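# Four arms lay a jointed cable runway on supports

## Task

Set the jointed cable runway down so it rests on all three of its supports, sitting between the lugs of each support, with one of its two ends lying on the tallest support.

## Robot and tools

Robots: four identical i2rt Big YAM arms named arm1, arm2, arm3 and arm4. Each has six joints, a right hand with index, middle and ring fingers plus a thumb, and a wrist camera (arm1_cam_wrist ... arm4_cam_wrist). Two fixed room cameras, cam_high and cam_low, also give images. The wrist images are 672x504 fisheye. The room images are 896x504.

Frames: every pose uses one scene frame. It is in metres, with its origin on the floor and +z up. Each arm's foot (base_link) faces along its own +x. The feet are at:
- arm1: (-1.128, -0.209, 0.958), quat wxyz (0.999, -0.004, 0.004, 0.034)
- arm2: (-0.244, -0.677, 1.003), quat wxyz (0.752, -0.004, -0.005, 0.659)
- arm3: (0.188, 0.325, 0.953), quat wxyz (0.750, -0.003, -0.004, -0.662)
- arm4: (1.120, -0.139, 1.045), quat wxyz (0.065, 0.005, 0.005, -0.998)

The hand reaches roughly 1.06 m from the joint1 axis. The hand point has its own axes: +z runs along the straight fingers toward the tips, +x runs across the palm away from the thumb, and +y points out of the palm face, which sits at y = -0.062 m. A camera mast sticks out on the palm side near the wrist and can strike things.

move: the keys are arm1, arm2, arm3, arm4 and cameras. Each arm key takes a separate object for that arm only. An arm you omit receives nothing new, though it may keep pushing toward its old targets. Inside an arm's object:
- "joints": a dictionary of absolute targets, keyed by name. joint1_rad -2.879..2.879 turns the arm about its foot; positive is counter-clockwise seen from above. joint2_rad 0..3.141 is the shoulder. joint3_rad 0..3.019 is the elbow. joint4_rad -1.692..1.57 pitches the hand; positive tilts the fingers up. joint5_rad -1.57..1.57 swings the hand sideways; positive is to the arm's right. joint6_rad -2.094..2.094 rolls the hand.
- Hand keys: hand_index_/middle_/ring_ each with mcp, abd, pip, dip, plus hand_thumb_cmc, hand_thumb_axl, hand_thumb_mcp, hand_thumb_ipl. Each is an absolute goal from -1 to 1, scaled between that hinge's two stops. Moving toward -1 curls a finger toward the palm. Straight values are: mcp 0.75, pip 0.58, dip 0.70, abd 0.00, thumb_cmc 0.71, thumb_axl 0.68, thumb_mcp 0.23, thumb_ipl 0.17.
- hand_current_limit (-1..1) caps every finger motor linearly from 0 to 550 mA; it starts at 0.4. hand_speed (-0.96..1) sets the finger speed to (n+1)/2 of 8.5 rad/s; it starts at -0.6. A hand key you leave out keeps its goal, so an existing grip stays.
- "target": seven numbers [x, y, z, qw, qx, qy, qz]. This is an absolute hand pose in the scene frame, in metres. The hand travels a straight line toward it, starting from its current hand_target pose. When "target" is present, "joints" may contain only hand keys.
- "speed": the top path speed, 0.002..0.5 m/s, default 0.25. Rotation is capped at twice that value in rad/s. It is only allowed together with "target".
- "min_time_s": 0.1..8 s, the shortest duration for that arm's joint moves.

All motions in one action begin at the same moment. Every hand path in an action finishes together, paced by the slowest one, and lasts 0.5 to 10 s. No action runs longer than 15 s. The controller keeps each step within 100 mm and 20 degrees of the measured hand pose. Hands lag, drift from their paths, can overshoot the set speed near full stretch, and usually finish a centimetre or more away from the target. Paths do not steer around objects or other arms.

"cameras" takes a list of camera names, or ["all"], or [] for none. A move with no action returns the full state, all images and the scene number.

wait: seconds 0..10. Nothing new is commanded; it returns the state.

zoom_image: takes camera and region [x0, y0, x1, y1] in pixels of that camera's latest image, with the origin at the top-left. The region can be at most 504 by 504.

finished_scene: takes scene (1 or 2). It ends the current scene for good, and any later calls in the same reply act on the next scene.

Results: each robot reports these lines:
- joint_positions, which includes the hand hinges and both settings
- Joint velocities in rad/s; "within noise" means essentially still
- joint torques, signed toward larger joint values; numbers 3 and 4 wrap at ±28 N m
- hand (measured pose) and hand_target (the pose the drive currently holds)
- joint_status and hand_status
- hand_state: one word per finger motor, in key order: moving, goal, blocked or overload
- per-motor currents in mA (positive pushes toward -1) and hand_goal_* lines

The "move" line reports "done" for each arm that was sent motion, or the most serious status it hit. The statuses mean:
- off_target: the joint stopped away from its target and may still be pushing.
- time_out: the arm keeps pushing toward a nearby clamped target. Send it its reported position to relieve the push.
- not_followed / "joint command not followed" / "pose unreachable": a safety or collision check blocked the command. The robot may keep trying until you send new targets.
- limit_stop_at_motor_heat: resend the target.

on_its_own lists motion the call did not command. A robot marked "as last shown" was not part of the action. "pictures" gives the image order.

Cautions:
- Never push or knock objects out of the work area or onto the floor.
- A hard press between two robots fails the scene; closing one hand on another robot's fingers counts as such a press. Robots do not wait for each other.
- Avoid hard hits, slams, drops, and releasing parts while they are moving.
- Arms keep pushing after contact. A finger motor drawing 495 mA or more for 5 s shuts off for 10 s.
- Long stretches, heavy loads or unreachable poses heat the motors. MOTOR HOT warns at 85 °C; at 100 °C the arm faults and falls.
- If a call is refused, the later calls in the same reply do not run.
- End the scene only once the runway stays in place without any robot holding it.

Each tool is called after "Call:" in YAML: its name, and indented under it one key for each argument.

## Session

Call:
move:

Scene clock: 0.00 s.
Joint torques (N m): no reading
Heat: arm1: hottest joint4_rad 30 °C; arm2: hottest joint1_rad 28 °C; arm3: hottest joint2_rad 29 °C; arm4: hottest joint2_rad 28 °C.
Joint velocities: within noise
arm1.joint_positions: joint1_rad=-0.464 joint2_rad=+0.626 joint3_rad=+1.421 joint4_rad=-1.293 joint5_rad=+0.059 joint6_rad=+1.096 hand_index_mcp=+0.753 hand_index_abd=+0.000 hand_index_pip=+0.577 hand_index_dip=+0.696 hand_middle_mcp=+0.753 hand_middle_abd=+0.000 hand_middle_pip=+0.577 hand_middle_dip=+0.696 hand_ring_mcp=+0.753 hand_ring_abd=+0.000 hand_ring_pip=+0.577 hand_ring_dip=+0.696 hand_thumb_cmc=+0.714 hand_thumb_axl=+0.677 hand_thumb_mcp=+0.226 hand_thumb_ipl=+0.168 hand_current_limit=+0.400 hand_speed=-0.600
arm1.joint_status: not commanded
arm1.hand_state: goal,goal,goal,goal,goal,goal,goal,goal,goal,goal,goal,goal,goal,goal,goal,goal
arm1.index_mcp_current_ma: 0
arm1.index_abd_current_ma: 0
arm1.index_pip_current_ma: 0
arm1.index_dip_current_ma: 0
arm1.middle_mcp_current_ma: 0
arm1.middle_abd_current_ma: 0
arm1.middle_pip_current_ma: 0
arm1.middle_dip_current_ma: 0
arm1.ring_mcp_current_ma: 0
arm1.ring_abd_current_ma: 0
arm1.ring_pip_current_ma: 0
arm1.ring_dip_current_ma: 0
arm1.thumb_cmc_current_ma: 0
arm1.thumb_axl_current_ma: 0
arm1.thumb_mcp_current_ma: 0
arm1.thumb_ipl_current_ma: 0
arm1.hand_goal_index_mcp: 0.754
arm1.hand_goal_index_abd: 0.000
arm1.hand_goal_index_pip: 0.576
arm1.hand_goal_index_dip: 0.696
arm1.hand_goal_middle_mcp: 0.754
arm1.hand_goal_middle_abd: 0.000
arm1.hand_goal_middle_pip: 0.576
arm1.hand_goal_middle_dip: 0.696
arm1.hand_goal_ring_mcp: 0.754
arm1.hand_goal_ring_abd: 0.000
arm1.hand_goal_ring_pip: 0.576
arm1.hand_goal_ring_dip: 0.696
arm1.hand_goal_thumb_cmc: 0.714
arm1.hand_goal_thumb_axl: 0.678
arm1.hand_goal_thumb_mcp: 0.226
arm1.hand_goal_thumb_ipl: 0.168
arm1.hand: x=-0.9362 y=-0.3869 z=+1.5388 quat_wxyz=(+0.242, +0.860, +0.022, +0.449) (m; scene frame)
arm1.hand_target: x=-0.9391 y=-0.3856 z=+1.5499 quat_wxyz=(+0.246, +0.853, +0.021, +0.459) (m; scene frame)
arm1.hand_status: not commanded
arm2.joint_positions: joint1_rad=-0.006 joint2_rad=+0.574 joint3_rad=+1.385 joint4_rad=-1.292 joint5_rad=-0.078 joint6_rad=+1.078 hand_index_mcp=+0.753 hand_index_abd=+0.000 hand_index_pip=+0.577 hand_index_dip=+0.696 hand_middle_mcp=+0.753 hand_middle_abd=+0.000 hand_middle_pip=+0.577 hand_middle_dip=+0.696 hand_ring_mcp=+0.753 hand_ring_abd=+0.000 hand_ring_pip=+0.577 hand_ring_dip=+0.696 hand_thumb_cmc=+0.714 hand_thumb_axl=+0.677 hand_thumb_mcp=+0.226 hand_thumb_ipl=+0.168 hand_current_limit=+0.400 hand_speed=-0.600
arm2.joint_status: not commanded
arm2.hand_state: goal,goal,goal,goal,goal,goal,goal,goal,goal,goal,goal,goal,goal,goal,goal,goal
arm2.index_mcp_current_ma: 0
arm2.index_abd_current_ma: 0
arm2.index_pip_current_ma: 0
arm2.index_dip_current_ma: 0
arm2.middle_mcp_current_ma: 0
arm2.middle_abd_current_ma: 0
arm2.middle_pip_current_ma: 0
arm2.middle_dip_current_ma: 0
arm2.ring_mcp_current_ma: 0
arm2.ring_abd_current_ma: 0
arm2.ring_pip_current_ma: 0
arm2.ring_dip_current_ma: 0
arm2.thumb_cmc_current_ma: 0
arm2.thumb_axl_current_ma: 0
arm2.thumb_mcp_current_ma: 0
arm2.thumb_ipl_current_ma: 0
arm2.hand_goal_index_mcp: 0.754
arm2.hand_goal_index_abd: 0.000
arm2.hand_goal_index_pip: 0.576
arm2.hand_goal_index_dip: 0.696
arm2.hand_goal_middle_mcp: 0.754
arm2.hand_goal_middle_abd: 0.000
arm2.hand_goal_middle_pip: 0.576
arm2.hand_goal_middle_dip: 0.696
arm2.hand_goal_ring_mcp: 0.754
arm2.hand_goal_ring_abd: 0.000
arm2.hand_goal_ring_pip: 0.576
arm2.hand_goal_ring_dip: 0.696
arm2.hand_goal_thumb_cmc: 0.714
arm2.hand_goal_thumb_axl: 0.678
arm2.hand_goal_thumb_mcp: 0.226
arm2.hand_goal_thumb_ipl: 0.168
arm2.hand: x=-0.1465 y=-0.4513 z=+1.5743 quat_wxyz=(-0.259, +0.469, +0.715, +0.450) (m; scene frame)
arm2.hand_target: x=-0.1472 y=-0.4550 z=+1.5850 quat_wxyz=(-0.264, +0.465, +0.710, +0.459) (m; scene frame)
arm2.hand_status: not commanded
arm3.joint_positions: joint1_rad=-0.265 joint2_rad=+0.527 joint3_rad=+1.320 joint4_rad=-1.390 joint5_rad=-0.077 joint6_rad=+1.164 hand_index_mcp=+0.753 hand_index_abd=+0.000 hand_index_pip=+0.577 hand_index_dip=+0.696 hand_middle_mcp=+0.753 hand_middle_abd=+0.000 hand_middle_pip=+0.577 hand_middle_dip=+0.696 hand_ring_mcp=+0.753 hand_ring_abd=+0.000 hand_ring_pip=+0.577 hand_ring_dip=+0.696 hand_thumb_cmc=+0.714 hand_thumb_axl=+0.677 hand_thumb_mcp=+0.226 hand_thumb_ipl=+0.168 hand_current_limit=+0.400 hand_speed=-0.600
arm3.joint_status: not commanded
arm3.hand_state: goal,goal,goal,goal,goal,goal,goal,goal,goal,goal,goal,goal,goal,goal,goal,goal
arm3.index_mcp_current_ma: 0
arm3.index_abd_current_ma: 0
arm3.index_pip_current_ma: 0
arm3.index_dip_current_ma: 0
arm3.middle_mcp_current_ma: 0
arm3.middle_abd_current_ma: 0
arm3.middle_pip_current_ma: 0
arm3.middle_dip_current_ma: 0
arm3.ring_mcp_current_ma: 0
arm3.ring_abd_current_ma: 0
arm3.ring_pip_current_ma: 0
arm3.ring_dip_current_ma: 0
arm3.thumb_cmc_current_ma: 0
arm3.thumb_axl_current_ma: 0
arm3.thumb_mcp_current_ma: 0
arm3.thumb_ipl_current_ma: 0
arm3.hand_goal_index_mcp: 0.754
arm3.hand_goal_index_abd: 0.000
arm3.hand_goal_index_pip: 0.576
arm3.hand_goal_index_dip: 0.696
arm3.hand_goal_middle_mcp: 0.754
arm3.hand_goal_middle_abd: 0.000
arm3.hand_goal_middle_pip: 0.576
arm3.hand_goal_middle_dip: 0.696
arm3.hand_goal_ring_mcp: 0.754
arm3.hand_goal_ring_abd: 0.000
arm3.hand_goal_ring_pip: 0.576
arm3.hand_goal_ring_dip: 0.696
arm3.hand_goal_thumb_cmc: 0.714
arm3.hand_goal_thumb_axl: 0.678
arm3.hand_goal_thumb_mcp: 0.226
arm3.hand_goal_thumb_ipl: 0.168
arm3.hand: x=+0.0835 y=+0.1288 z=+1.4744 quat_wxyz=(+0.394, +0.710, -0.521, +0.262) (m; scene frame)
arm3.hand_target: x=+0.0838 y=+0.1316 z=+1.4857 quat_wxyz=(+0.404, +0.706, -0.517, +0.267) (m; scene frame)
arm3.hand_status: not commanded
arm4.joint_positions: joint1_rad=+0.191 joint2_rad=+0.539 joint3_rad=+1.371 joint4_rad=-1.174 joint5_rad=+0.116 joint6_rad=+1.155 hand_index_mcp=+0.753 hand_index_abd=+0.000 hand_index_pip=+0.577 hand_index_dip=+0.696 hand_middle_mcp=+0.753 hand_middle_abd=+0.000 hand_middle_pip=+0.577 hand_middle_dip=+0.696 hand_ring_mcp=+0.753 hand_ring_abd=+0.000 hand_ring_pip=+0.577 hand_ring_dip=+0.696 hand_thumb_cmc=+0.714 hand_thumb_axl=+0.677 hand_thumb_mcp=+0.226 hand_thumb_ipl=+0.168 hand_current_limit=+0.400 hand_speed=-0.600
arm4.joint_status: not commanded
arm4.hand_state: goal,goal,goal,goal,goal,goal,goal,goal,goal,goal,goal,goal,goal,goal,goal,goal
arm4.index_mcp_current_ma: 0
arm4.index_abd_current_ma: 0
arm4.index_pip_current_ma: 0
arm4.index_dip_current_ma: 0
arm4.middle_mcp_current_ma: 0
arm4.middle_abd_current_ma: 0
arm4.middle_pip_current_ma: 0
arm4.middle_dip_current_ma: 0
arm4.ring_mcp_current_ma: 0
arm4.ring_abd_current_ma: 0
arm4.ring_pip_current_ma: 0
arm4.ring_dip_current_ma: 0
arm4.thumb_cmc_current_ma: 0
arm4.thumb_axl_current_ma: 0
arm4.thumb_mcp_current_ma: 0
arm4.thumb_ipl_current_ma: 0
arm4.hand_goal_index_mcp: 0.754
arm4.hand_goal_index_abd: 0.000
arm4.hand_goal_index_pip: 0.576
arm4.hand_goal_index_dip: 0.696
arm4.hand_goal_middle_mcp: 0.754
arm4.hand_goal_middle_abd: 0.000
arm4.hand_goal_middle_pip: 0.576
arm4.hand_goal_middle_dip: 0.696
arm4.hand_goal_ring_mcp: 0.754
arm4.hand_goal_ring_abd: 0.000
arm4.hand_goal_ring_pip: 0.576
arm4.hand_goal_ring_dip: 0.696
arm4.hand_goal_thumb_cmc: 0.714
arm4.hand_goal_thumb_axl: 0.678
arm4.hand_goal_thumb_mcp: 0.226
arm4.hand_goal_thumb_ipl: 0.168
arm4.hand: x=+0.8756 y=-0.1115 z=+1.6424 quat_wxyz=(+0.568, +0.266, -0.775, -0.077) (m; scene frame)
arm4.hand_target: x=+0.8795 y=-0.1103 z=+1.6515 quat_wxyz=(+0.577, +0.263, -0.769, -0.077) (m; scene frame)
arm4.hand_status: not commanded
pictures: arm1_cam_wrist, arm2_cam_wrist, arm3_cam_wrist, arm4_cam_wrist, cam_high, cam_low

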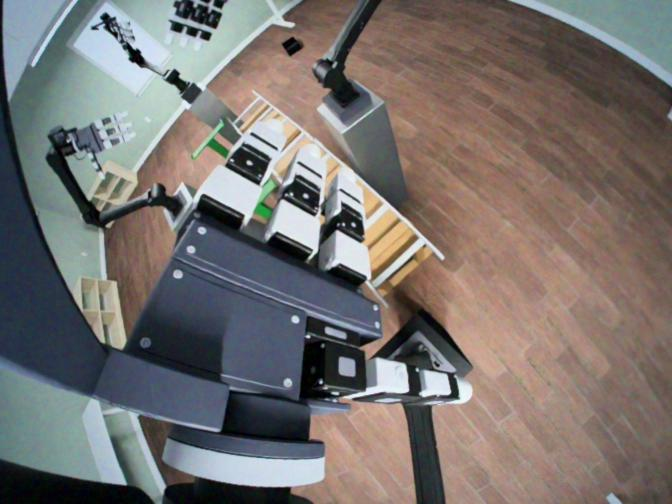

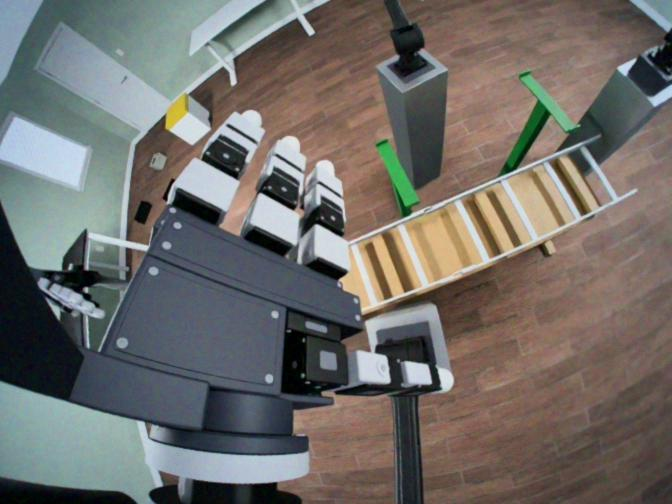

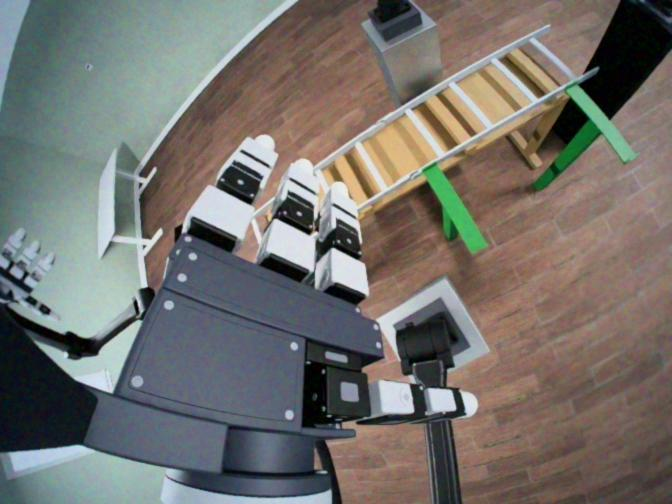

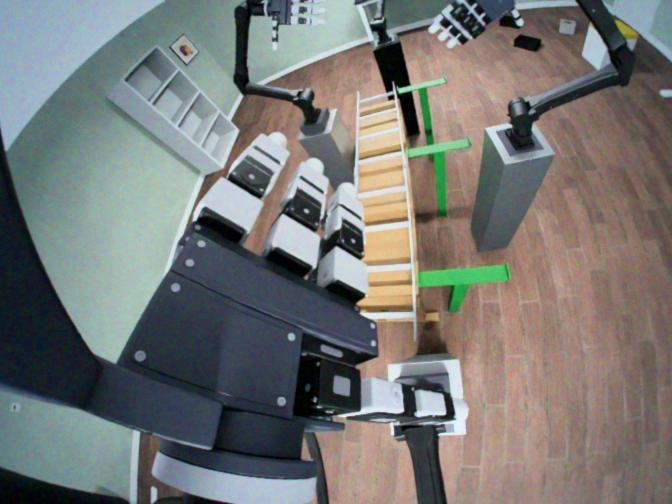

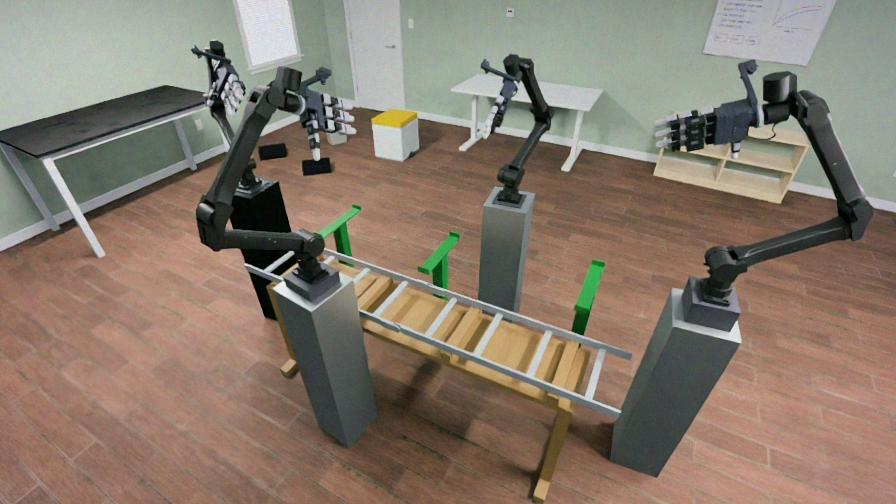

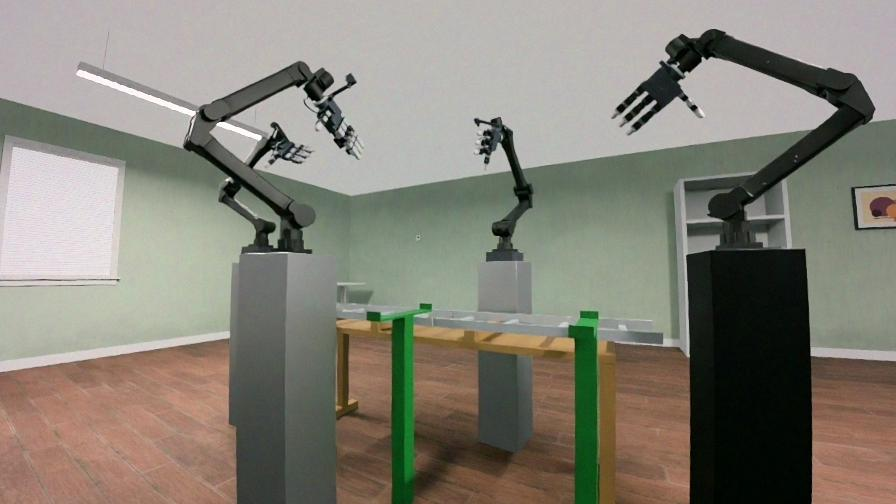

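Call:
zoom_image:
  camera: "cam_high"
  region: [540, 240, 660, 440]

Call:
zoom_image:
  camera: "cam_high"
  region: [370, 220, 520, 370]

Call:
zoom_image:
  camera: "cam_high"
  region: [230, 190, 390, 330]

Call:
zoom_image:
  camera: "cam_low"
  region: [540, 290, 690, 390]

Call:
zoom_image:
  camera: "cam_low"
  region: [330, 280, 540, 390]

Call:
zoom_image:
  camera: "arm4_cam_wrist"
  region: [330, 60, 560, 350]

Call:
zoom_image:
  camera: "arm2_cam_wrist"
  region: [330, 50, 672, 330]

Scaled by 2.520 from the camera's 896x504 image, which has a finer 1280x720 frame.

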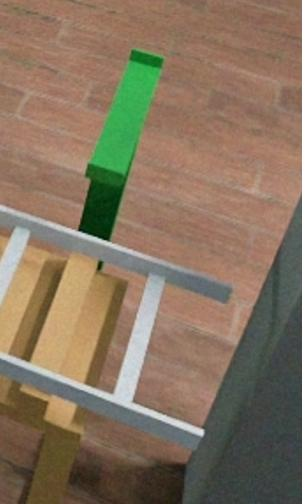

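Scaled by 3.360 from the camera's 896x504 image, which has a finer 1280x720 frame.

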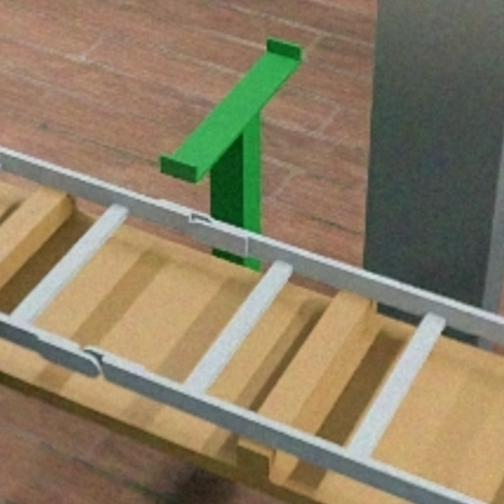

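Scaled by 3.150 from the camera's 896x504 image, which has a finer 1280x720 frame.

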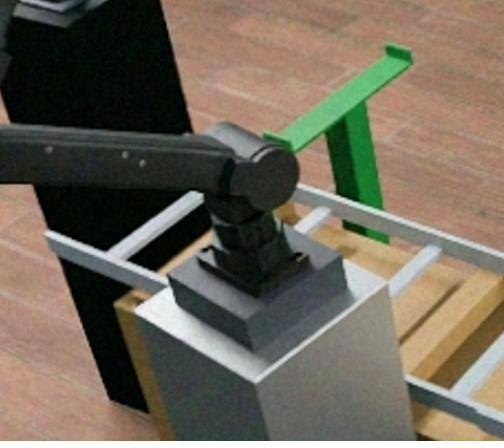

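Scaled by 3.360 from the camera's 896x504 image, which has a finer 1280x720 frame.

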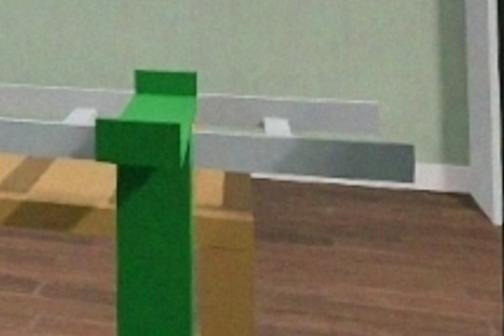

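Scaled by 2.400 from the camera's 896x504 image, which has a finer 1280x720 frame.

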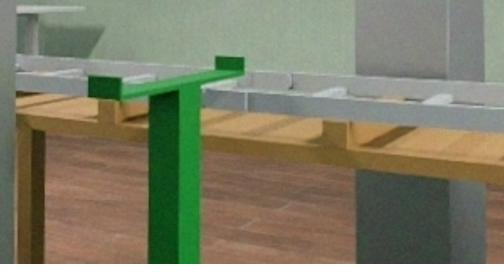

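Scaled by 1.738 from the camera's 672x504 image, which has a finer 960x720 frame.

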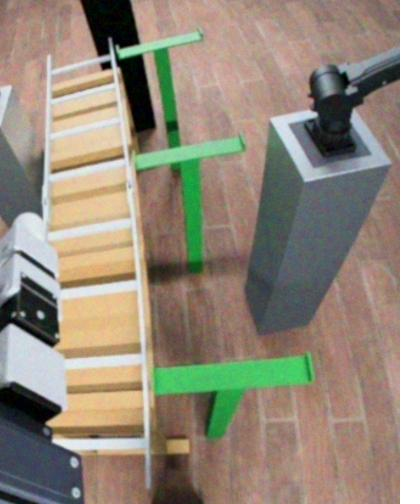

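Scaled by 1.474 from the camera's 672x504 image, which has a finer 960x720 frame.

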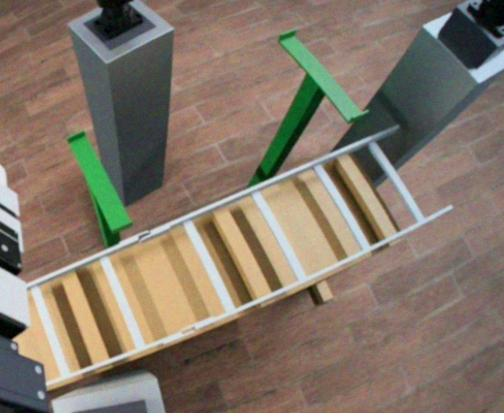

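Call:
move:
  arm1: {"target": [-0.830, -0.377, 0.80, 0, 0.7071, 0.7071, 0], "speed": 0.4, "joints": {"hand_index_pip": -0.737, "hand_middle_pip": -0.737, "hand_ring_pip": -0.737}}
  arm2: {"target": [-0.155, -0.365, 0.98, 0, 0.7071, 0.7071, 0], "speed": 0.4, "joints": {"hand_index_pip": -0.737, "hand_middle_pip": -0.737, "hand_ring_pip": -0.737}}
  arm3: {"target": [0.095, -0.388, 0.80, 0, 0.7071, 0.7071, 0], "speed": 0.4, "joints": {"hand_index_pip": -0.737, "hand_middle_pip": -0.737, "hand_ring_pip": -0.737}}
  arm4: {"target": [0.868, -0.325, 0.80, 0, 0.7071, -0.7071, 0], "speed": 0.4, "joints": {"hand_index_pip": -0.737, "hand_middle_pip": -0.737, "hand_ring_pip": -0.737}}
  cameras: ["all"]

Scene clock: 7.70 s.
Joint torques (N m): arm1=[-0.97 -8.41 2.22 1.43 0.26 0.02] | arm2=[-1.73 -6.24 10.21 0.53 -0.01 0.24] | arm3=[0.09 -19.25 12.53 -0.13 -0.02 -0.22] | arm4=[0.44 -9.11 -0.34 1.17 0.1 -0.05]
Heat: arm1: hottest joint4_rad 30 °C; arm2: hottest joint1_rad 28 °C; arm3: hottest joint3_rad 30 °C; arm4: hottest joint2_rad 28 °C.
move: arm1 done; arm2 off_target; arm3 off_target; arm4 done
Joint velocities: within noise
arm1.joint_positions: joint1_rad=-0.673 joint2_rad=+1.877 joint3_rad=+0.443 joint4_rad=-0.151 joint5_rad=-0.015 joint6_rad=-0.587 hand_index_mcp=+0.756 hand_index_abd=+0.001 hand_index_pip=-0.730 hand_index_dip=+0.696 hand_middle_mcp=+0.756 hand_middle_abd=+0.001 hand_middle_pip=-0.730 hand_middle_dip=+0.696 hand_ring_mcp=+0.756 hand_ring_abd=+0.000 hand_ring_pip=-0.730 hand_ring_dip=+0.696 hand_thumb_cmc=+0.715 hand_thumb_axl=+0.677 hand_thumb_mcp=+0.223 hand_thumb_ipl=+0.168 hand_current_limit=+0.400 hand_speed=-0.600
arm1.joint_status: all done
arm1.hand_state: goal,goal,goal,goal,goal,goal,goal,goal,goal,goal,goal,goal,goal,goal,goal,goal
arm1.index_mcp_current_ma: 6
arm1.index_abd_current_ma: 1
arm1.index_pip_current_ma: 21
arm1.index_dip_current_ma: 0
arm1.middle_mcp_current_ma: 7
arm1.middle_abd_current_ma: 1
arm1.middle_pip_current_ma: 22
arm1.middle_dip_current_ma: 0
arm1.ring_mcp_current_ma: 7
arm1.ring_abd_current_ma: 1
arm1.ring_pip_current_ma: 22
arm1.ring_dip_current_ma: 0
arm1.thumb_cmc_current_ma: 4
arm1.thumb_axl_current_ma: -2
arm1.thumb_mcp_current_ma: -11
arm1.thumb_ipl_current_ma: -1
arm1.hand_goal_index_mcp: 0.754
arm1.hand_goal_index_abd: 0.000
arm1.hand_goal_index_pip: -0.736
arm1.hand_goal_index_dip: 0.696
arm1.hand_goal_middle_mcp: 0.754
arm1.hand_goal_middle_abd: 0.000
arm1.hand_goal_middle_pip: -0.736
arm1.hand_goal_middle_dip: 0.696
arm1.hand_goal_ring_mcp: 0.754
arm1.hand_goal_ring_abd: 0.000
arm1.hand_goal_ring_pip: -0.736
arm1.hand_goal_ring_dip: 0.696
arm1.hand_goal_thumb_cmc: 0.714
arm1.hand_goal_thumb_axl: 0.678
arm1.hand_goal_thumb_mcp: 0.226
arm1.hand_goal_thumb_ipl: 0.168
arm1.hand: x=-0.8386 y=-0.3744 z=+0.8015 quat_wxyz=(-0.008, +0.713, +0.701, +0.000) (m; scene frame)
arm1.hand_target: x=-0.8301 y=-0.3769 z=+0.8003 quat_wxyz=(+0.000, +0.707, +0.707, +0.000) (m; scene frame)
arm1.hand_status: done (0.009 m and 1.4 deg from the pose sent, 0.746 m and 102.9 deg at the start)
arm2.joint_positions: joint1_rad=+0.132 joint2_rad=+1.535 joint3_rad=+0.672 joint4_rad=-0.736 joint5_rad=-0.011 joint6_rad=+1.539 hand_index_mcp=+0.755 hand_index_abd=+0.001 hand_index_pip=-0.730 hand_index_dip=+0.696 hand_middle_mcp=+0.755 hand_middle_abd=+0.001 hand_middle_pip=-0.730 hand_middle_dip=+0.696 hand_ring_mcp=+0.755 hand_ring_abd=+0.001 hand_ring_pip=-0.730 hand_ring_dip=+0.696 hand_thumb_cmc=+0.715 hand_thumb_axl=+0.677 hand_thumb_mcp=+0.223 hand_thumb_ipl=+0.168 hand_current_limit=+0.400 hand_speed=-0.600
arm2.joint_status: all done
arm2.hand_state: goal,goal,goal,goal,goal,goal,goal,goal,goal,goal,goal,goal,goal,goal,goal,goal
arm2.index_mcp_current_ma: 2
arm2.index_abd_current_ma: 1
arm2.index_pip_current_ma: 15
arm2.index_dip_current_ma: 0
arm2.middle_mcp_current_ma: 2
arm2.middle_abd_current_ma: 1
arm2.middle_pip_current_ma: 13
arm2.middle_dip_current_ma: 0
arm2.ring_mcp_current_ma: 2
arm2.ring_abd_current_ma: 1
arm2.ring_pip_current_ma: 12
arm2.ring_dip_current_ma: 0
arm2.thumb_cmc_current_ma: 1
arm2.thumb_axl_current_ma: -1
arm2.thumb_mcp_current_ma: -7
arm2.thumb_ipl_current_ma: -1
arm2.hand_goal_index_mcp: 0.754
arm2.hand_goal_index_abd: 0.000
arm2.hand_goal_index_pip: -0.736
arm2.hand_goal_index_dip: 0.696
arm2.hand_goal_middle_mcp: 0.754
arm2.hand_goal_middle_abd: 0.000
arm2.hand_goal_middle_pip: -0.736
arm2.hand_goal_middle_dip: 0.696
arm2.hand_goal_ring_mcp: 0.754
arm2.hand_goal_ring_abd: 0.000
arm2.hand_goal_ring_pip: -0.736
arm2.hand_goal_ring_dip: 0.696
arm2.hand_goal_thumb_cmc: 0.714
arm2.hand_goal_thumb_axl: 0.678
arm2.hand_goal_thumb_mcp: 0.226
arm2.hand_goal_thumb_ipl: 0.168
arm2.hand: x=-0.1588 y=-0.3799 z=+0.9770 quat_wxyz=(+0.011, +0.696, +0.718, -0.009) (m; scene frame)
arm2.hand_target: x=-0.1550 y=-0.3653 z=+0.9804 quat_wxyz=(+0.000, +0.707, +0.707, +0.000) (m; scene frame)
arm2.hand_status: off_target (0.016 m and 2.4 deg from the pose sent, 0.601 m and 66.4 deg at the start)
arm3.joint_positions: joint1_rad=-0.377 joint2_rad=+2.553 joint3_rad=+2.022 joint4_rad=-1.063 joint5_rad=+0.002 joint6_rad=-1.809 hand_index_mcp=+0.757 hand_index_abd=+0.001 hand_index_pip=-0.729 hand_index_dip=+0.696 hand_middle_mcp=+0.757 hand_middle_abd=+0.001 hand_middle_pip=-0.729 hand_middle_dip=+0.696 hand_ring_mcp=+0.757 hand_ring_abd=+0.001 hand_ring_pip=-0.730 hand_ring_dip=+0.696 hand_thumb_cmc=+0.716 hand_thumb_axl=+0.677 hand_thumb_mcp=+0.223 hand_thumb_ipl=+0.168 hand_current_limit=+0.400 hand_speed=-0.600
arm3.joint_status: all done
arm3.hand_state: goal,goal,goal,goal,goal,goal,goal,goal,goal,goal,goal,goal,goal,goal,goal,goal
arm3.index_mcp_current_ma: 1
arm3.index_abd_current_ma: 0
arm3.index_pip_current_ma: 2
arm3.index_dip_current_ma: 0
arm3.middle_mcp_current_ma: 1
arm3.middle_abd_current_ma: 0
arm3.middle_pip_current_ma: 2
arm3.middle_dip_current_ma: 0
arm3.ring_mcp_current_ma: 1
arm3.ring_abd_current_ma: 0
arm3.ring_pip_current_ma: 2
arm3.ring_dip_current_ma: 0
arm3.thumb_cmc_current_ma: 0
arm3.thumb_axl_current_ma: 0
arm3.thumb_mcp_current_ma: -1
arm3.thumb_ipl_current_ma: 0
arm3.hand_goal_index_mcp: 0.754
arm3.hand_goal_index_abd: 0.000
arm3.hand_goal_index_pip: -0.736
arm3.hand_goal_index_dip: 0.696
arm3.hand_goal_middle_mcp: 0.754
arm3.hand_goal_middle_abd: 0.000
arm3.hand_goal_middle_pip: -0.736
arm3.hand_goal_middle_dip: 0.696
arm3.hand_goal_ring_mcp: 0.754
arm3.hand_goal_ring_abd: 0.000
arm3.hand_goal_ring_pip: -0.736
arm3.hand_goal_ring_dip: 0.696
arm3.hand_goal_thumb_cmc: 0.714
arm3.hand_goal_thumb_axl: 0.678
arm3.hand_goal_thumb_mcp: 0.226
arm3.hand_goal_thumb_ipl: 0.168
arm3.hand: x=+0.0977 y=-0.3763 z=+0.8029 quat_wxyz=(-0.002, +0.712, +0.702, +0.007) (m; scene frame)
arm3.hand_target: x=+0.0950 y=-0.3874 z=+0.8003 quat_wxyz=(+0.000, +0.707, +0.707, -0.001) (m; scene frame)
arm3.hand_status: off_target (0.012 m and 1.2 deg from the pose sent, 0.850 m and 164.6 deg at the start)
arm4.joint_positions: joint1_rad=+0.776 joint2_rad=+2.214 joint3_rad=+0.550 joint4_rad=+0.117 joint5_rad=+0.002 joint6_rad=+0.907 hand_index_mcp=+0.753 hand_index_abd=+0.001 hand_index_pip=-0.729 hand_index_dip=+0.696 hand_middle_mcp=+0.757 hand_middle_abd=+0.001 hand_middle_pip=-0.730 hand_middle_dip=+0.696 hand_ring_mcp=+0.757 hand_ring_abd=+0.001 hand_ring_pip=-0.730 hand_ring_dip=+0.696 hand_thumb_cmc=+0.716 hand_thumb_axl=+0.677 hand_thumb_mcp=+0.223 hand_thumb_ipl=+0.168 hand_current_limit=+0.400 hand_speed=-0.600
arm4.joint_status: all done
arm4.hand_state: goal,goal,goal,goal,goal,goal,goal,goal,goal,goal,goal,goal,goal,goal,goal,goal
arm4.index_mcp_current_ma: 0
arm4.index_abd_current_ma: 0
arm4.index_pip_current_ma: 5
arm4.index_dip_current_ma: 0
arm4.middle_mcp_current_ma: 1
arm4.middle_abd_current_ma: 0
arm4.middle_pip_current_ma: 4
arm4.middle_dip_current_ma: 0
arm4.ring_mcp_current_ma: 1
arm4.ring_abd_current_ma: 0
arm4.ring_pip_current_ma: 4
arm4.ring_dip_current_ma: 0
arm4.thumb_cmc_current_ma: 1
arm4.thumb_axl_current_ma: 0
arm4.thumb_mcp_current_ma: -2
arm4.thumb_ipl_current_ma: 0
arm4.hand_goal_index_mcp: 0.754
arm4.hand_goal_index_abd: 0.000
arm4.hand_goal_index_pip: -0.736
arm4.hand_goal_index_dip: 0.696
arm4.hand_goal_middle_mcp: 0.754
arm4.hand_goal_middle_abd: 0.000
arm4.hand_goal_middle_pip: -0.736
arm4.hand_goal_middle_dip: 0.696
arm4.hand_goal_ring_mcp: 0.754
arm4.hand_goal_ring_abd: 0.000
arm4.hand_goal_ring_pip: -0.736
arm4.hand_goal_ring_dip: 0.696
arm4.hand_goal_thumb_cmc: 0.714
arm4.hand_goal_thumb_axl: 0.678
arm4.hand_goal_thumb_mcp: 0.226
arm4.hand_goal_thumb_ipl: 0.168
arm4.hand: x=+0.8674 y=-0.3287 z=+0.8067 quat_wxyz=(+0.005, +0.707, -0.707, +0.000) (m; scene frame)
arm4.hand_target: x=+0.8681 y=-0.3250 z=+0.8002 quat_wxyz=(+0.000, +0.707, -0.707, +0.000) (m; scene frame)
arm4.hand_status: done (0.008 m and 0.6 deg from the pose sent, 0.869 m and 85.2 deg at the start)
pictures: arm1_cam_wrist, arm2_cam_wrist, arm3_cam_wrist, arm4_cam_wrist, cam_high, cam_low

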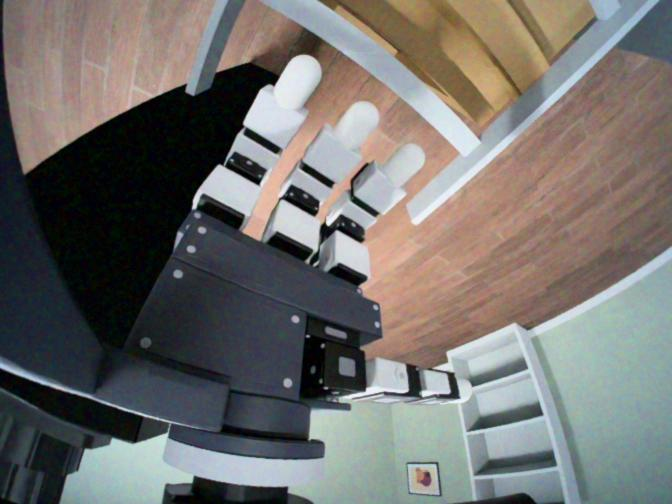

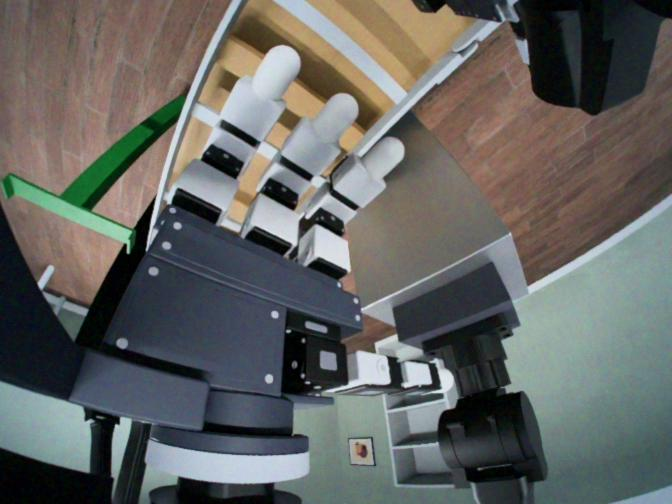

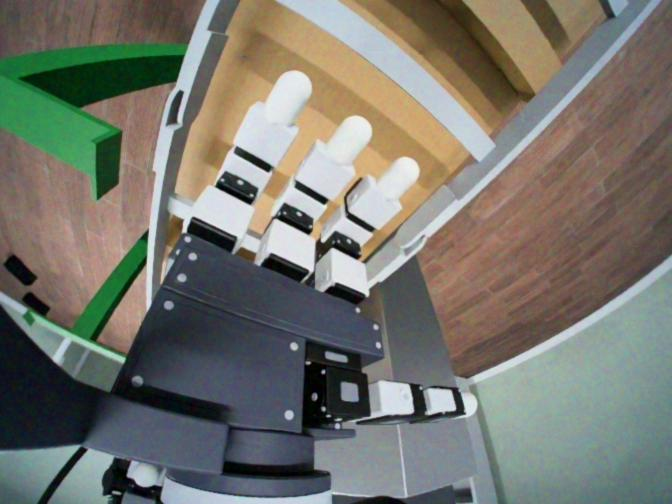

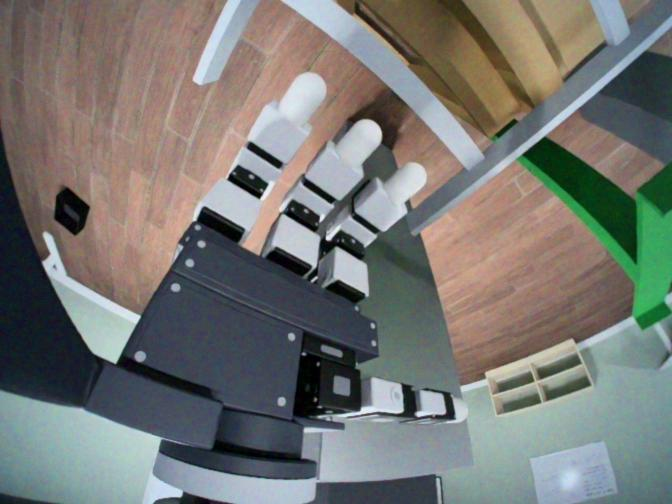

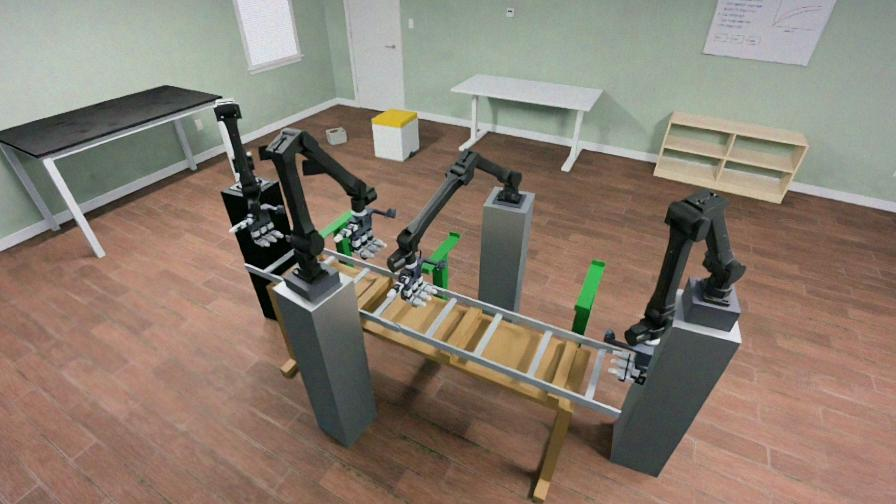

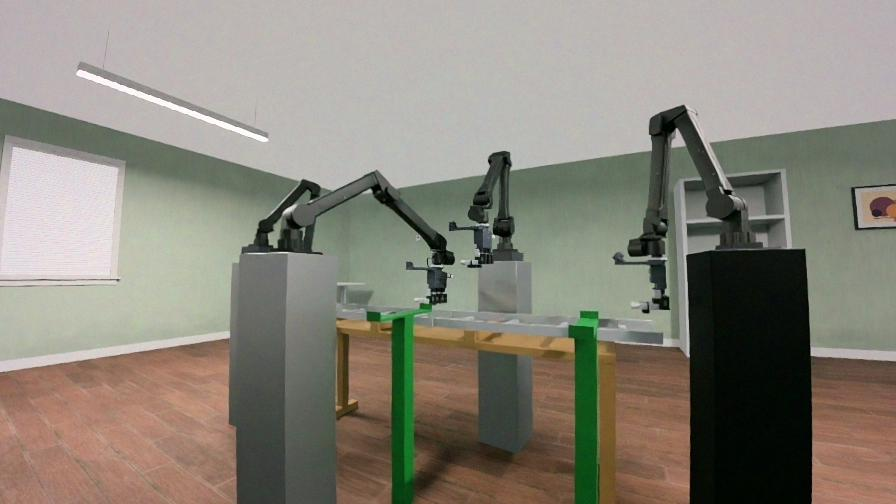

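Call:
move:
  arm1: {"target": [-0.846, -0.377, 0.674, 0, 0.7071, 0.7071, 0], "speed": 0.12}
  arm3: {"target": [0.092, -0.386, 0.700, 0, 0.7071, 0.7071, 0], "speed": 0.12}
  arm4: {"target": [0.872, -0.324, 0.672, 0, 0.7071, -0.7071, 0], "speed": 0.12}
  cameras: ["arm1_cam_wrist", "arm3_cam_wrist", "arm4_cam_wrist", "cam_low"]

Call:
zoom_image:
  camera: "cam_low"
  region: [560, 280, 690, 380]

Call:
zoom_image:
  camera: "cam_low"
  region: [390, 280, 490, 360]

Scene clock: 10.83 s.
Joint torques (N m): arm1=[-2.02 -11.16 -1.36 1.47 0.21 0.03] | arm2=[-1.73 -6.18 10.29 0.55 -0.01 0.24] | arm3=[-0.26 -20.01 11.67 0.34 -0.01 -0.21] | arm4=[0.97 -10.58 -1.83 1.14 0.1 0.03]
Heat: arm1: hottest joint4_rad 30 °C; arm2: hottest joint1_rad 28 °C; arm3: hottest joint2_rad 30 °C; arm4: hottest joint2_rad 28 °C.
move: arm1 done; arm3 off_target; arm4 done
Joint velocities: within noise
arm1.joint_positions: joint1_rad=-0.688 joint2_rad=+2.404 joint3_rad=+0.560 joint4_rad=+0.265 joint5_rad=-0.014 joint6_rad=-0.618 hand_index_mcp=+0.756 hand_index_abd=+0.001 hand_index_pip=-0.730 hand_index_dip=+0.696 hand_middle_mcp=+0.756 hand_middle_abd=+0.001 hand_middle_pip=-0.730 hand_middle_dip=+0.696 hand_ring_mcp=+0.756 hand_ring_abd=+0.000 hand_ring_pip=-0.730 hand_ring_dip=+0.696 hand_thumb_cmc=+0.715 hand_thumb_axl=+0.677 hand_thumb_mcp=+0.223 hand_thumb_ipl=+0.168 hand_current_limit=+0.400 hand_speed=-0.600
arm1.joint_status: not commanded
arm1.hand_state: goal,goal,goal,goal,goal,goal,goal,goal,goal,goal,goal,goal,goal,goal,goal,goal
arm1.index_mcp_current_ma: 6
arm1.index_abd_current_ma: 1
arm1.index_pip_current_ma: 21
arm1.index_dip_current_ma: 0
arm1.middle_mcp_current_ma: 7
arm1.middle_abd_current_ma: 1
arm1.middle_pip_current_ma: 22
arm1.middle_dip_current_ma: 0
arm1.ring_mcp_current_ma: 7
arm1.ring_abd_current_ma: 1
arm1.ring_pip_current_ma: 22
arm1.ring_dip_current_ma: 0
arm1.thumb_cmc_current_ma: 4
arm1.thumb_axl_current_ma: -2
arm1.thumb_mcp_current_ma: -11
arm1.thumb_ipl_current_ma: -1
arm1.hand_goal_index_mcp: 0.754
arm1.hand_goal_index_abd: 0.000
arm1.hand_goal_index_pip: -0.736
arm1.hand_goal_index_dip: 0.696
arm1.hand_goal_middle_mcp: 0.754
arm1.hand_goal_middle_abd: 0.000
arm1.hand_goal_middle_pip: -0.736
arm1.hand_goal_middle_dip: 0.696
arm1.hand_goal_ring_mcp: 0.754
arm1.hand_goal_ring_abd: 0.000
arm1.hand_goal_ring_pip: -0.736
arm1.hand_goal_ring_dip: 0.696
arm1.hand_goal_thumb_cmc: 0.714
arm1.hand_goal_thumb_axl: 0.678
arm1.hand_goal_thumb_mcp: 0.226
arm1.hand_goal_thumb_ipl: 0.168
arm1.hand: x=-0.8471 y=-0.3734 z=+0.6763 quat_wxyz=(-0.005, +0.708, +0.706, +0.000) (m; scene frame)
arm1.hand_target: x=-0.8460 y=-0.3770 z=+0.6741 quat_wxyz=(+0.000, +0.707, +0.707, +0.000) (m; scene frame)
arm1.hand_status: done (0.004 m and 0.6 deg from the pose sent, 0.128 m and 1.4 deg at the start)
arm2: as last shown
arm3.joint_positions: joint1_rad=-0.377 joint2_rad=+2.735 joint3_rad=+2.095 joint4_rad=-0.970 joint5_rad=+0.003 joint6_rad=-1.814 hand_index_mcp=+0.757 hand_index_abd=+0.001 hand_index_pip=-0.729 hand_index_dip=+0.696 hand_middle_mcp=+0.757 hand_middle_abd=+0.001 hand_middle_pip=-0.729 hand_middle_dip=+0.696 hand_ring_mcp=+0.757 hand_ring_abd=+0.001 hand_ring_pip=-0.730 hand_ring_dip=+0.696 hand_thumb_cmc=+0.716 hand_thumb_axl=+0.677 hand_thumb_mcp=+0.223 hand_thumb_ipl=+0.168 hand_current_limit=+0.400 hand_speed=-0.600
arm3.joint_status: not commanded
arm3.hand_state: goal,goal,goal,goal,goal,goal,goal,goal,goal,goal,goal,goal,goal,goal,goal,goal
arm3.index_mcp_current_ma: 1
arm3.index_abd_current_ma: 0
arm3.index_pip_current_ma: 2
arm3.index_dip_current_ma: 0
arm3.middle_mcp_current_ma: 1
arm3.middle_abd_current_ma: 0
arm3.middle_pip_current_ma: 2
arm3.middle_dip_current_ma: 0
arm3.ring_mcp_current_ma: 1
arm3.ring_abd_current_ma: 0
arm3.ring_pip_current_ma: 2
arm3.ring_dip_current_ma: 0
arm3.thumb_cmc_current_ma: 0
arm3.thumb_axl_current_ma: 0
arm3.thumb_mcp_current_ma: -1
arm3.thumb_ipl_current_ma: 0
arm3.hand_goal_index_mcp: 0.754
arm3.hand_goal_index_abd: 0.000
arm3.hand_goal_index_pip: -0.736
arm3.hand_goal_index_dip: 0.696
arm3.hand_goal_middle_mcp: 0.754
arm3.hand_goal_middle_abd: 0.000
arm3.hand_goal_middle_pip: -0.736
arm3.hand_goal_middle_dip: 0.696
arm3.hand_goal_ring_mcp: 0.754
arm3.hand_goal_ring_abd: 0.000
arm3.hand_goal_ring_pip: -0.736
arm3.hand_goal_ring_dip: 0.696
arm3.hand_goal_thumb_cmc: 0.714
arm3.hand_goal_thumb_axl: 0.678
arm3.hand_goal_thumb_mcp: 0.226
arm3.hand_goal_thumb_ipl: 0.168
arm3.hand: x=+0.0993 y=-0.3719 z=+0.7019 quat_wxyz=(-0.007, +0.710, +0.704, +0.014) (m; scene frame)
arm3.hand_target: x=+0.0919 y=-0.3853 z=+0.7005 quat_wxyz=(+0.000, +0.707, +0.707, -0.001) (m; scene frame)
arm3.hand_status: off_target (0.016 m and 1.8 deg from the pose sent, 0.103 m and 1.2 deg at the start)
arm4.joint_positions: joint1_rad=+0.776 joint2_rad=+2.656 joint3_rad=+0.766 joint4_rad=+0.340 joint5_rad=+0.002 joint6_rad=+0.907 hand_index_mcp=+0.753 hand_index_abd=+0.001 hand_index_pip=-0.729 hand_index_dip=+0.696 hand_middle_mcp=+0.757 hand_middle_abd=+0.001 hand_middle_pip=-0.730 hand_middle_dip=+0.696 hand_ring_mcp=+0.757 hand_ring_abd=+0.001 hand_ring_pip=-0.730 hand_ring_dip=+0.696 hand_thumb_cmc=+0.716 hand_thumb_axl=+0.677 hand_thumb_mcp=+0.223 hand_thumb_ipl=+0.168 hand_current_limit=+0.400 hand_speed=-0.600
arm4.joint_status: not commanded
arm4.hand_state: goal,goal,goal,goal,goal,goal,goal,goal,goal,goal,goal,goal,goal,goal,goal,goal
arm4.index_mcp_current_ma: 0
arm4.index_abd_current_ma: 0
arm4.index_pip_current_ma: 5
arm4.index_dip_current_ma: 0
arm4.middle_mcp_current_ma: 1
arm4.middle_abd_current_ma: 0
arm4.middle_pip_current_ma: 4
arm4.middle_dip_current_ma: 0
arm4.ring_mcp_current_ma: 1
arm4.ring_abd_current_ma: 0
arm4.ring_pip_current_ma: 4
arm4.ring_dip_current_ma: 0
arm4.thumb_cmc_current_ma: 1
arm4.thumb_axl_current_ma: 0
arm4.thumb_mcp_current_ma: -2
arm4.thumb_ipl_current_ma: 0
arm4.hand_goal_index_mcp: 0.754
arm4.hand_goal_index_abd: 0.000
arm4.hand_goal_index_pip: -0.736
arm4.hand_goal_index_dip: 0.696
arm4.hand_goal_middle_mcp: 0.754
arm4.hand_goal_middle_abd: 0.000
arm4.hand_goal_middle_pip: -0.736
arm4.hand_goal_middle_dip: 0.696
arm4.hand_goal_ring_mcp: 0.754
arm4.hand_goal_ring_abd: 0.000
arm4.hand_goal_ring_pip: -0.736
arm4.hand_goal_ring_dip: 0.696
arm4.hand_goal_thumb_cmc: 0.714
arm4.hand_goal_thumb_axl: 0.678
arm4.hand_goal_thumb_mcp: 0.226
arm4.hand_goal_thumb_ipl: 0.168
arm4.hand: x=+0.8684 y=-0.3275 z=+0.6787 quat_wxyz=(+0.004, +0.707, -0.707, +0.000) (m; scene frame)
arm4.hand_target: x=+0.8721 y=-0.3238 z=+0.6722 quat_wxyz=(+0.000, +0.707, -0.707, +0.000) (m; scene frame)
arm4.hand_status: done (0.008 m and 0.4 deg from the pose sent, 0.135 m and 0.6 deg at the start)
pictures: arm1_cam_wrist, arm3_cam_wrist, arm4_cam_wrist, cam_low

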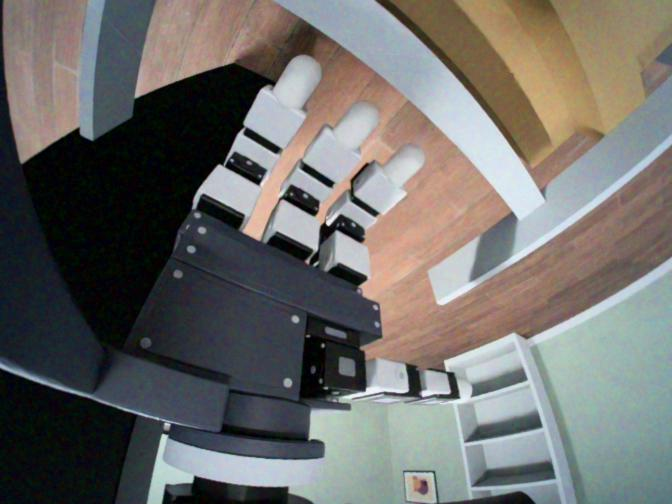

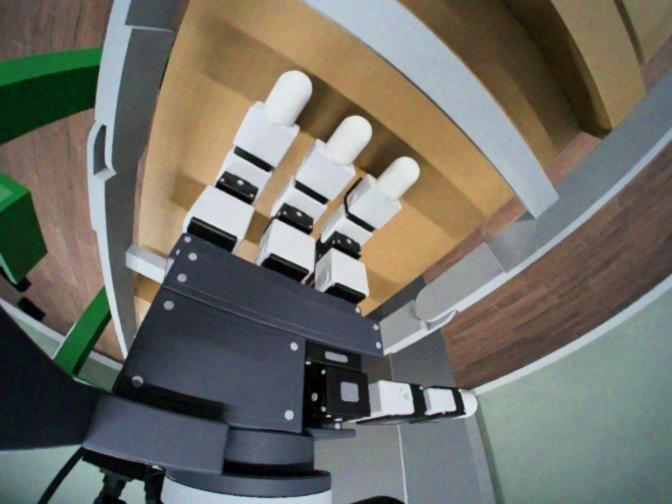

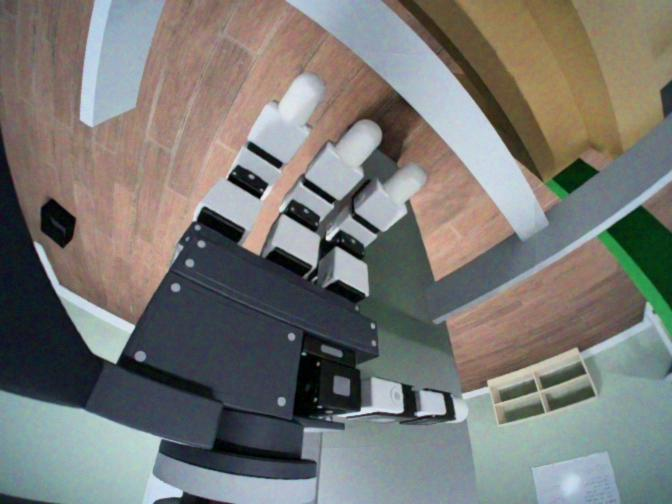

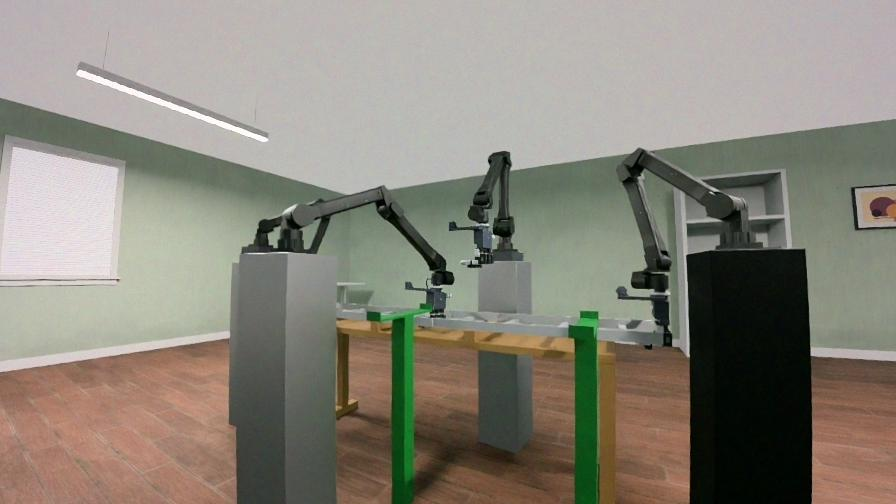

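Scaled by 3.877 from the camera's 896x504 image, which has a finer 1280x720 frame.

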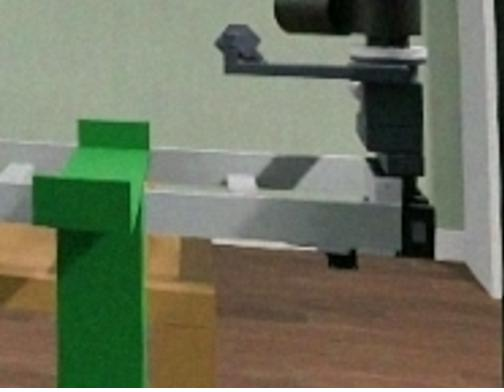

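Scaled by 5.040 from the camera's 896x504 image, which has a finer 1280x720 frame.

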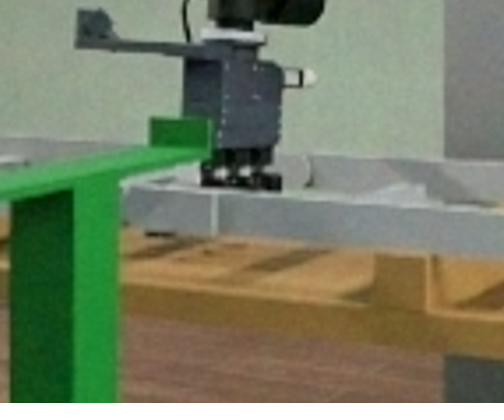

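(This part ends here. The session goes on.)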